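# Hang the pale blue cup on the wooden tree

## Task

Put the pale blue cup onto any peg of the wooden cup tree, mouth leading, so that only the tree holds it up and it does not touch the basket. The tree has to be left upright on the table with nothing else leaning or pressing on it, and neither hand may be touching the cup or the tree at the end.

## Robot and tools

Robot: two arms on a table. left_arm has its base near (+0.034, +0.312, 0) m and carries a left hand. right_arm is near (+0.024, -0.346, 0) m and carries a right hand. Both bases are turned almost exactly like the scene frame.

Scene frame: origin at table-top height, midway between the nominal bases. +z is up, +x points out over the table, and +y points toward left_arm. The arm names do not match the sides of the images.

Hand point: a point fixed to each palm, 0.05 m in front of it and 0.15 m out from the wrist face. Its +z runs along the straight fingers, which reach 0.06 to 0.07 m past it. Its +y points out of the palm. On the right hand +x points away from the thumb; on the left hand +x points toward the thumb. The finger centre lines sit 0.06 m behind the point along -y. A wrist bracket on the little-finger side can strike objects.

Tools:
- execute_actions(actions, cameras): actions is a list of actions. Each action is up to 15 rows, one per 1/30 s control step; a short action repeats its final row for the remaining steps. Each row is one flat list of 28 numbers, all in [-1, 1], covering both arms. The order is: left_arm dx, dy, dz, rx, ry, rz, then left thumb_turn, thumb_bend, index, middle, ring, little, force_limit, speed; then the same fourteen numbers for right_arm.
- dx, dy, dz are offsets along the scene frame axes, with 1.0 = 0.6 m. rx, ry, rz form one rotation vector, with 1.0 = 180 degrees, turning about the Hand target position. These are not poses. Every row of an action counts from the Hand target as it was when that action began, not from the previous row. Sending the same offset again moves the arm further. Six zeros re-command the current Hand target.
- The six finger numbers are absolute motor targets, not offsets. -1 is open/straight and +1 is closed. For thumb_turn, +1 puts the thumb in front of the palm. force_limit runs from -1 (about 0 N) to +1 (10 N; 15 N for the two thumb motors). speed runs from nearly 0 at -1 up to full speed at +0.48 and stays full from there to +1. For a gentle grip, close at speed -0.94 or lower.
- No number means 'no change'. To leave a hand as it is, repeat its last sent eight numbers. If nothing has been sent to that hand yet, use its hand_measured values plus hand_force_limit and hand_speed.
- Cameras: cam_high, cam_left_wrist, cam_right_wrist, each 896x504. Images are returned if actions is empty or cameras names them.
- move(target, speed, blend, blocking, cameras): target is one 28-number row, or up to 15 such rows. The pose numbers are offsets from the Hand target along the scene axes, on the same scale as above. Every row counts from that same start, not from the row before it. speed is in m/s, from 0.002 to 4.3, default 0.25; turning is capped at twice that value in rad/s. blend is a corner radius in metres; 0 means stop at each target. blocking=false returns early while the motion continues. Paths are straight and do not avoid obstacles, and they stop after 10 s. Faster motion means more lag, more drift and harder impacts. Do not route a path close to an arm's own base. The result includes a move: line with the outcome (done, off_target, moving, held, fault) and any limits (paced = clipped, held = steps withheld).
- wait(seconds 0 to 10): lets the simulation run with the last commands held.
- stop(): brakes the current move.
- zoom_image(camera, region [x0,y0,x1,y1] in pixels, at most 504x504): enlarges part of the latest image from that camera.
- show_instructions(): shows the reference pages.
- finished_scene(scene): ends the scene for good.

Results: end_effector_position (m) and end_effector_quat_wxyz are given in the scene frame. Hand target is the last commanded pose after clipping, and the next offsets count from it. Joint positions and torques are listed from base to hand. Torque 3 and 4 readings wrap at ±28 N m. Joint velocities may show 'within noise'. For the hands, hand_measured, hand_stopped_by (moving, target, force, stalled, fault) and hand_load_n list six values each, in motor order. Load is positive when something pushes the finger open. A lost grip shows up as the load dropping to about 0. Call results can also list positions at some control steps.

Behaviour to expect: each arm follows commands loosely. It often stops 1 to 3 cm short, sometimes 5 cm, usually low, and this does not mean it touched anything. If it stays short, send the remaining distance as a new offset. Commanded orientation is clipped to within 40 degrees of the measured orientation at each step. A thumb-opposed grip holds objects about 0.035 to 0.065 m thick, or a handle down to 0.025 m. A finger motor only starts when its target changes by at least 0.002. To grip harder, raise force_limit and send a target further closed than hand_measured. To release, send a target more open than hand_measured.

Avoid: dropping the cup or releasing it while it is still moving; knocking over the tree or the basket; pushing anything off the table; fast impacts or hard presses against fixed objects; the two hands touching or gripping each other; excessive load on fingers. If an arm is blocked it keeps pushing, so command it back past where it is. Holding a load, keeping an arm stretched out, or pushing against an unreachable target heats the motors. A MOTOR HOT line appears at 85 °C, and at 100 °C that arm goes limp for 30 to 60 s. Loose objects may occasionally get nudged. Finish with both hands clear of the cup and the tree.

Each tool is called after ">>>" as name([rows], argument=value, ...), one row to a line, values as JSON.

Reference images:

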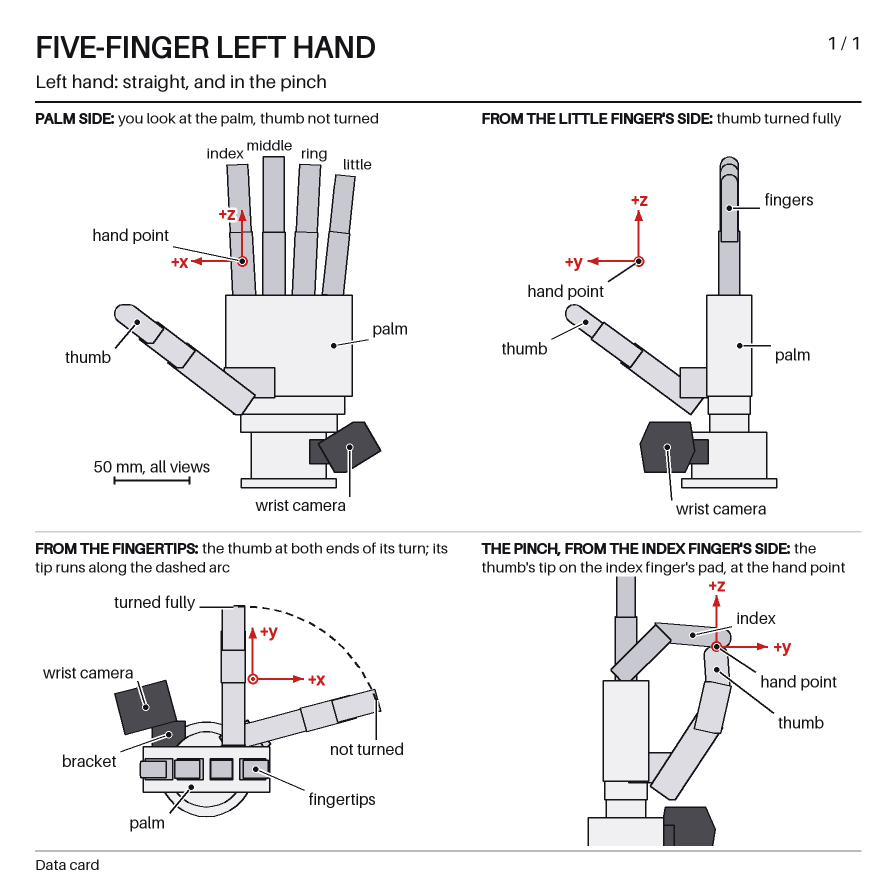

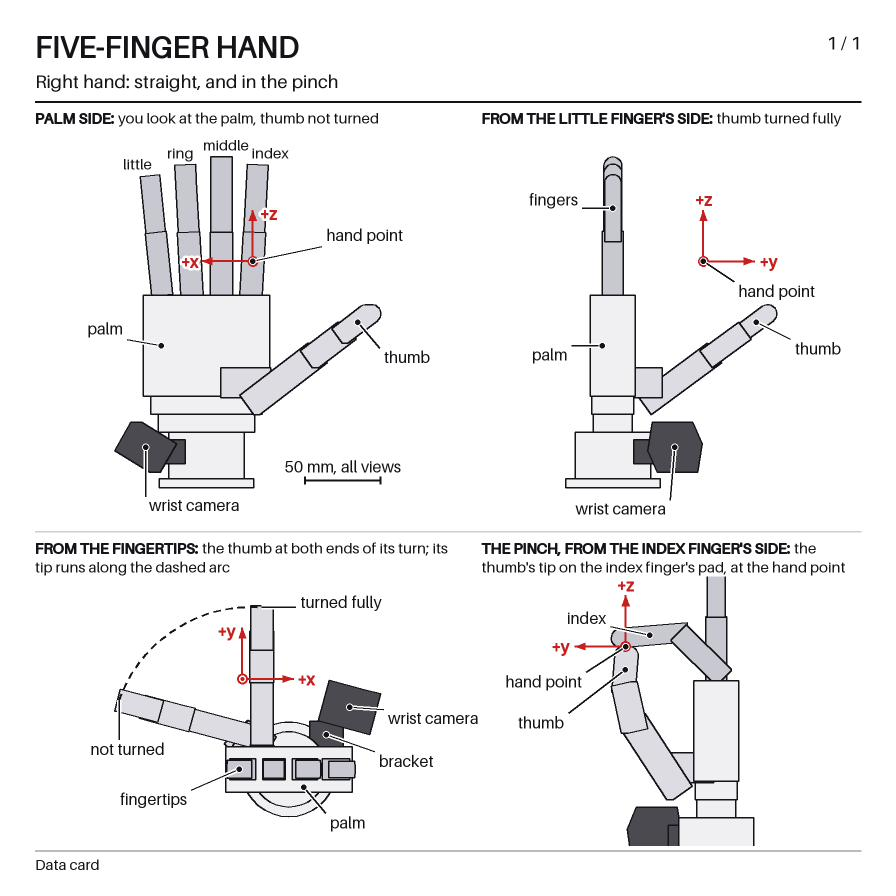

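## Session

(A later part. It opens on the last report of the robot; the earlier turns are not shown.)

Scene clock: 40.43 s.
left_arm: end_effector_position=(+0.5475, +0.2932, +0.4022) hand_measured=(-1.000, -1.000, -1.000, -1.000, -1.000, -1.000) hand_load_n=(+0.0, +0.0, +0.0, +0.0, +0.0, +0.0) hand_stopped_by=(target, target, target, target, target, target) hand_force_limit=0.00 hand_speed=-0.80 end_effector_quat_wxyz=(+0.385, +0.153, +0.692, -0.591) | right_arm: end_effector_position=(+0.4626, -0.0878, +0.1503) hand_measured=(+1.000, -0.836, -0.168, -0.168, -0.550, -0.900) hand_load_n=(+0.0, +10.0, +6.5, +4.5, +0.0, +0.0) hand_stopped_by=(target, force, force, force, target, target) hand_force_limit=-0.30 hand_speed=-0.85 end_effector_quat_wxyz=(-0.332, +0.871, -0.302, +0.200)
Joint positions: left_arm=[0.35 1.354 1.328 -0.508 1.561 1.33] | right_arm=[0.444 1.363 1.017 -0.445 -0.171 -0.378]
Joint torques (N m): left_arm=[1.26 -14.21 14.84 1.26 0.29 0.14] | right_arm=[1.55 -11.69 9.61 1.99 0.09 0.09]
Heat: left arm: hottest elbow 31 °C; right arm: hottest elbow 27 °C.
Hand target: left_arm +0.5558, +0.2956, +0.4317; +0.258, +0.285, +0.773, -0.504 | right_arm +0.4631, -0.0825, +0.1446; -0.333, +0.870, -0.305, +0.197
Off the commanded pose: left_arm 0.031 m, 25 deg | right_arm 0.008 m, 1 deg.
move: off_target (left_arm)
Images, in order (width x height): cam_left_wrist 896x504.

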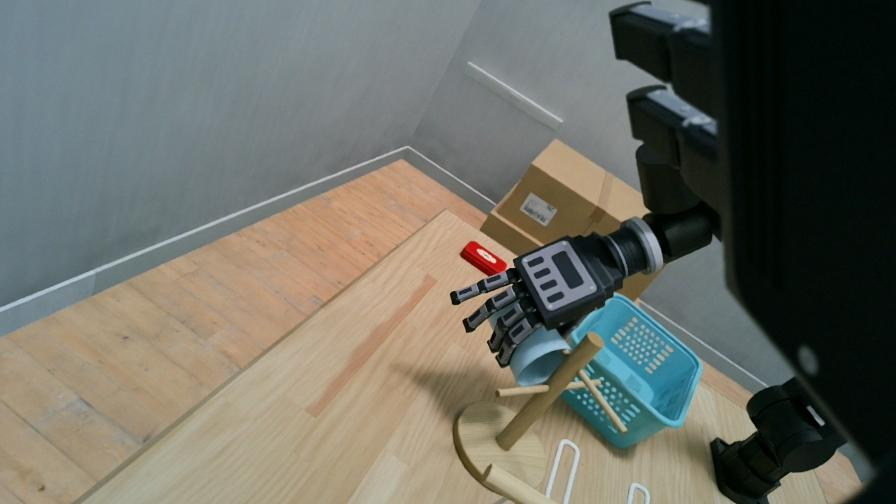

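>>> move(target=[0,0,0,0,0,0,-1,-1,-1,-1,-1,-1,0,-0.8, -0.017,0.010,0.004,0,0,0,1,0.3,0.3,0.3,-0.55,-0.9,-0.3,-0.85], cameras=["cam_left_wrist"], speed=0.03)

>>> zoom_image(camera="cam_left_wrist", region=[490, 280, 610, 400])

Scene clock: 41.63 s.
left_arm: end_effector_position=(+0.5475, +0.2932, +0.4022) hand_measured=(-1.000, -1.000, -1.000, -1.000, -1.000, -1.000) hand_load_n=(+0.0, +0.0, +0.0, +0.0, +0.0, +0.0) hand_stopped_by=(target, target, target, target, target, target) hand_force_limit=0.00 hand_speed=-0.80 end_effector_quat_wxyz=(+0.385, +0.153, +0.692, -0.591) | right_arm: end_effector_position=(+0.4577, -0.0838, +0.1495) hand_measured=(+1.000, -0.836, -0.168, -0.168, -0.550, -0.900) hand_load_n=(-1.0, +9.5, +5.5, +4.5, +0.0, +0.0) hand_stopped_by=(target, force, force, force, target, target) hand_force_limit=-0.30 hand_speed=-0.85 end_effector_quat_wxyz=(-0.328, +0.872, -0.302, +0.202)
Joint positions: left_arm=[0.35 1.354 1.328 -0.508 1.561 1.33] | right_arm=[0.462 1.357 1.011 -0.445 -0.152 -0.37]
Joint torques (N m): left_arm=[0.38 -14.27 15.04 1.32 0.35 0.15] | right_arm=[2.08 -12.75 9.14 1.92 -0.03 0.2]
Heat: left arm: hottest elbow 31 °C; right arm: hottest elbow 27 °C.
Hand target: left_arm +0.5558, +0.2956, +0.4317; +0.258, +0.285, +0.773, -0.504 | right_arm +0.4529, -0.0764, +0.1470; -0.333, +0.870, -0.305, +0.196
Off the commanded pose: left_arm 0.031 m, 25 deg | right_arm 0.009 m, 1 deg.
move: off_target (left_arm)
Images, in order (width x height): cam_left_wrist 896x504.

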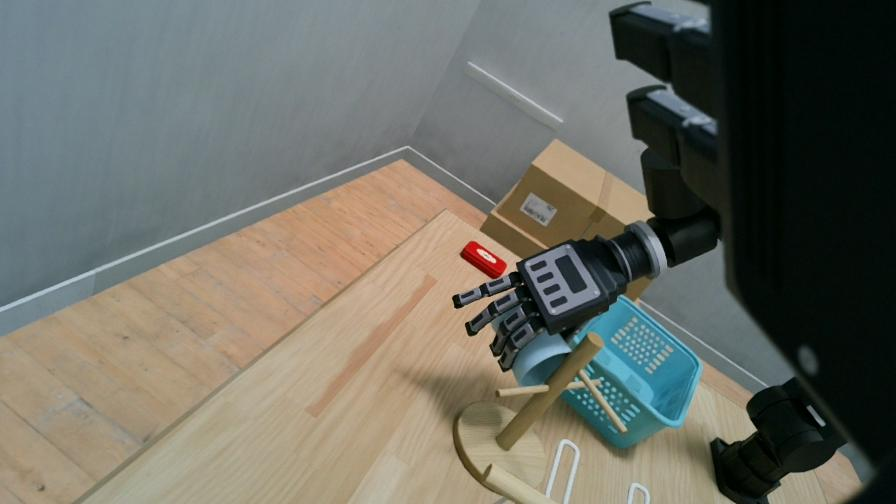

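Scaled by 4.200 from the camera's 896x504 image, which has a finer 1280x720 frame.

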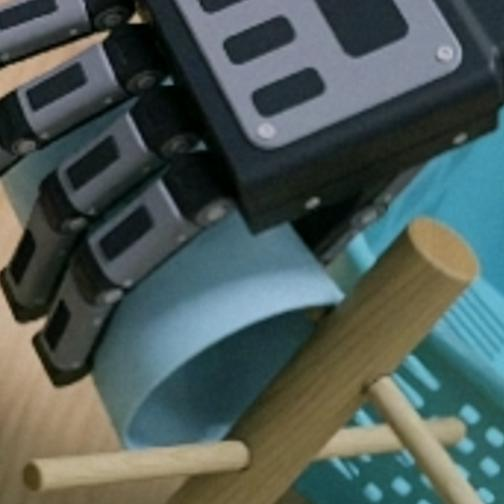

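>>> move(target=[0,0,0,0,0,0,-1,-1,-1,-1,-1,-1,0,-0.8, 0.0,0.0,0.0,0,0,0,1,-1,-0.55,-0.55,-0.6,-0.9,-0.3,-0.78], cameras=["cam_left_wrist", "cam_high", "cam_right_wrist"], speed=0.03)

>>> zoom_image(camera="cam_left_wrist", region=[490, 280, 610, 400])

Scene clock: 42.87 s.
left_arm: end_effector_position=(+0.5475, +0.2932, +0.4022) hand_measured=(-1.000, -1.000, -1.000, -1.000, -1.000, -1.000) hand_load_n=(+0.0, +0.0, +0.0, +0.0, +0.0, +0.0) hand_stopped_by=(target, target, target, target, target, target) hand_force_limit=0.00 hand_speed=-0.80 end_effector_quat_wxyz=(+0.385, +0.153, +0.692, -0.591) | right_arm: end_effector_position=(+0.4507, -0.0829, +0.1422) hand_measured=(+1.000, -1.000, -0.550, -0.550, -0.600, -0.900) hand_load_n=(+0.0, +0.0, +0.0, -0.5, +0.0, +0.0) hand_stopped_by=(target, target, target, target, target, target) hand_force_limit=-0.30 hand_speed=-0.78 end_effector_quat_wxyz=(-0.325, +0.874, -0.304, +0.195)
Joint positions: left_arm=[0.35 1.354 1.328 -0.508 1.561 1.33] | right_arm=[0.468 1.357 0.996 -0.445 -0.152 -0.362]
Joint torques (N m): left_arm=[1.2 -15.15 14.87 1.22 0.33 0.14] | right_arm=[1.55 -12.69 10.33 1.92 -0.02 0.1]
Heat: left arm: hottest elbow 31 °C; right arm: hottest elbow 27 °C.
Hand target: left_arm +0.5558, +0.2956, +0.4317; +0.258, +0.285, +0.773, -0.504 | right_arm +0.4528, -0.0765, +0.1469; -0.333, +0.870, -0.305, +0.196
Off the commanded pose: left_arm 0.031 m, 25 deg | right_arm 0.008 m, 1 deg.
move: off_target (left_arm)

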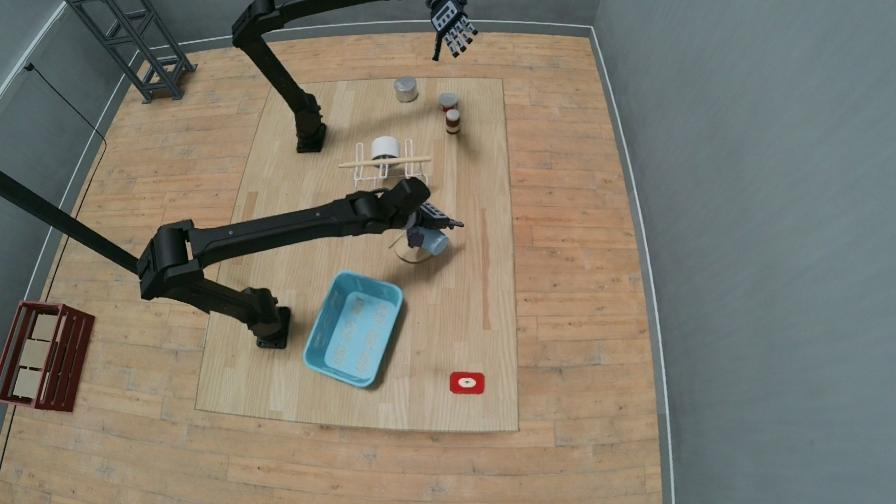

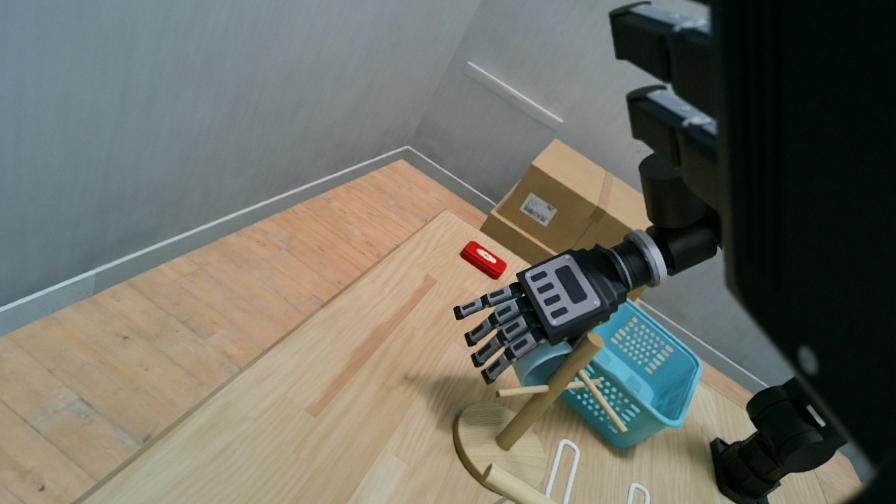

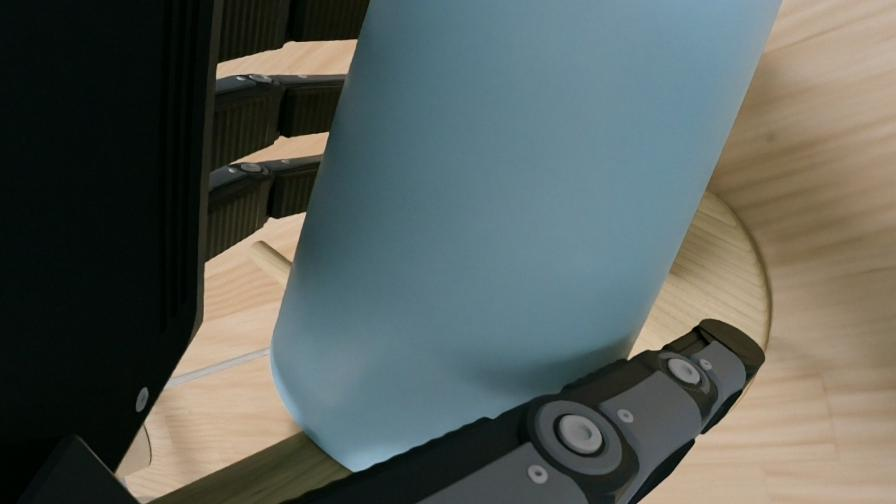

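Scaled by 4.200 from the camera's 896x504 image, which has a finer 1280x720 frame.

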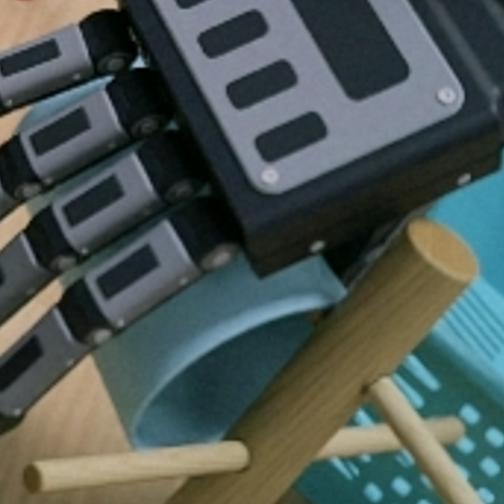

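>>> move([
  [0,0,0,0,0,0,-1,-1,-1,-1,-1,-1,0,-0.8, 0.0,0.0,0.0,0,0,0,1,-1,-1,-1,-1,-1,-0.3,-0.1],
  [0,0,0,0,0,0,-1,-1,-1,-1,-1,-1,0,-0.8, 0.004,-0.024,0.02,0,0,0,1,-1,-1,-1,-1,-1,-0.3,-0.1],
  [0,0,0,0,0,0,-1,-1,-1,-1,-1,-1,0,-0.8, 0.025,-0.034,0.30,0,0,0,1,-1,-1,-1,-1,-1,-0.3,-0.1],
], cameras=["cam_left_wrist", "cam_high", "cam_right_wrist"], speed=[0.06, 0.06, 0.1])

>>> zoom_image(camera="cam_left_wrist", region=[440, 240, 640, 440])

>>> zoom_image(camera="cam_high", region=[370, 190, 470, 290])

Scene clock: 47.07 s.
left_arm: end_effector_position=(+0.5475, +0.2932, +0.4022) hand_measured=(-1.000, -1.000, -1.000, -1.000, -1.000, -1.000) hand_load_n=(+0.0, -0.5, -0.5, +0.0, +0.0, +0.0) hand_stopped_by=(target, target, target, target, target, target) hand_force_limit=0.00 hand_speed=-0.80 end_effector_quat_wxyz=(+0.385, +0.153, +0.692, -0.591) | right_arm: end_effector_position=(+0.4548, -0.0984, +0.3021) hand_measured=(+1.000, -1.000, -1.000, -1.000, -1.000, -1.000) hand_load_n=(+0.0, +0.0, +0.0, +0.0, +0.0, +0.0) hand_stopped_by=(target, target, target, target, target, target) hand_force_limit=-0.30 hand_speed=-0.10 end_effector_quat_wxyz=(-0.320, +0.876, -0.313, +0.181)
Joint positions: left_arm=[0.35 1.354 1.328 -0.508 1.561 1.33] | right_arm=[0.424 1.305 1.382 -0.914 -0.19 -0.376]
Joint torques (N m): left_arm=[0.62 -13.98 14.91 1.14 0.33 0.12] | right_arm=[0.5 -12.04 15.35 1.05 -0.14 -0.21]
Heat: left arm: hottest elbow 31 °C; right arm: hottest elbow 28 °C.
Hand target: left_arm +0.5558, +0.2956, +0.4317; +0.258, +0.285, +0.773, -0.504 | right_arm +0.4679, -0.0970, +0.3269; -0.333, +0.870, -0.305, +0.197
Off the commanded pose: left_arm 0.031 m, 25 deg | right_arm 0.028 m, 3 deg.
move: off_target (left_arm, right_arm)

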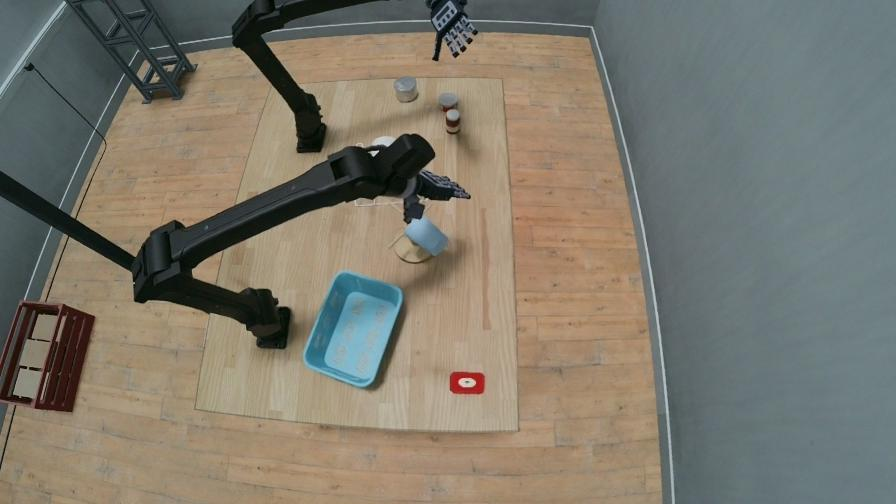

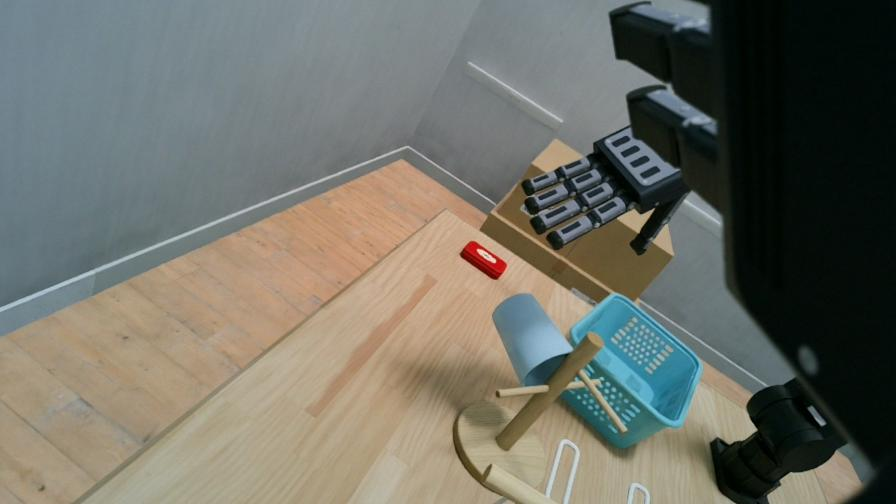

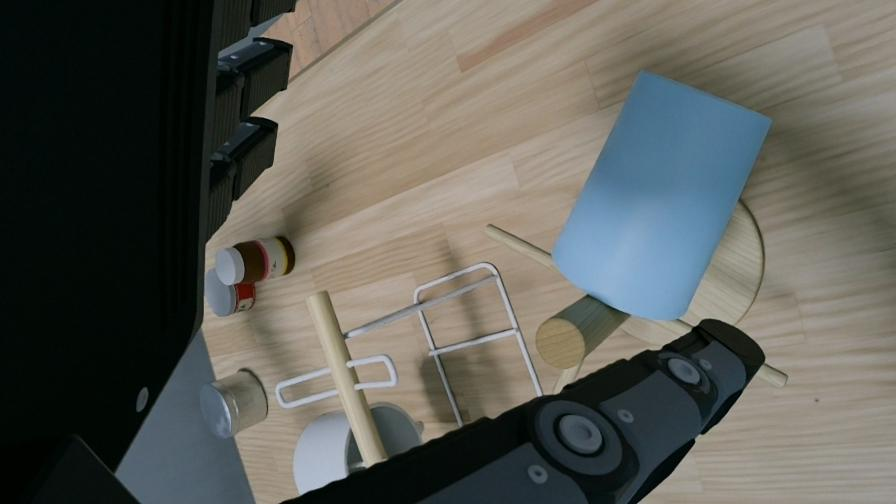

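Scaled by 2.520 from the camera's 896x504 image, which has a finer 1280x720 frame.

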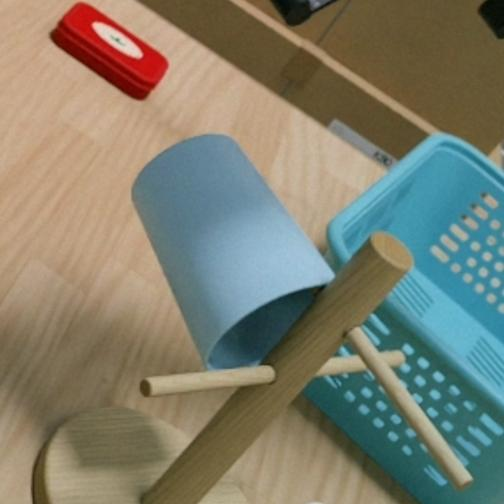

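Scaled by 5.040 from the camera's 896x504 image, which has a finer 1280x720 frame.

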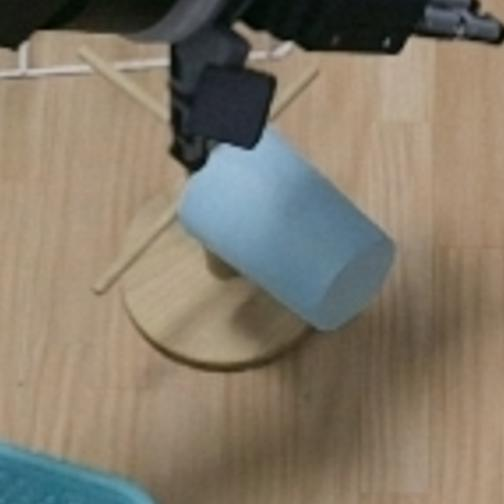

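>>> finished_scene(scene=2)

The scene is finished: the task was done.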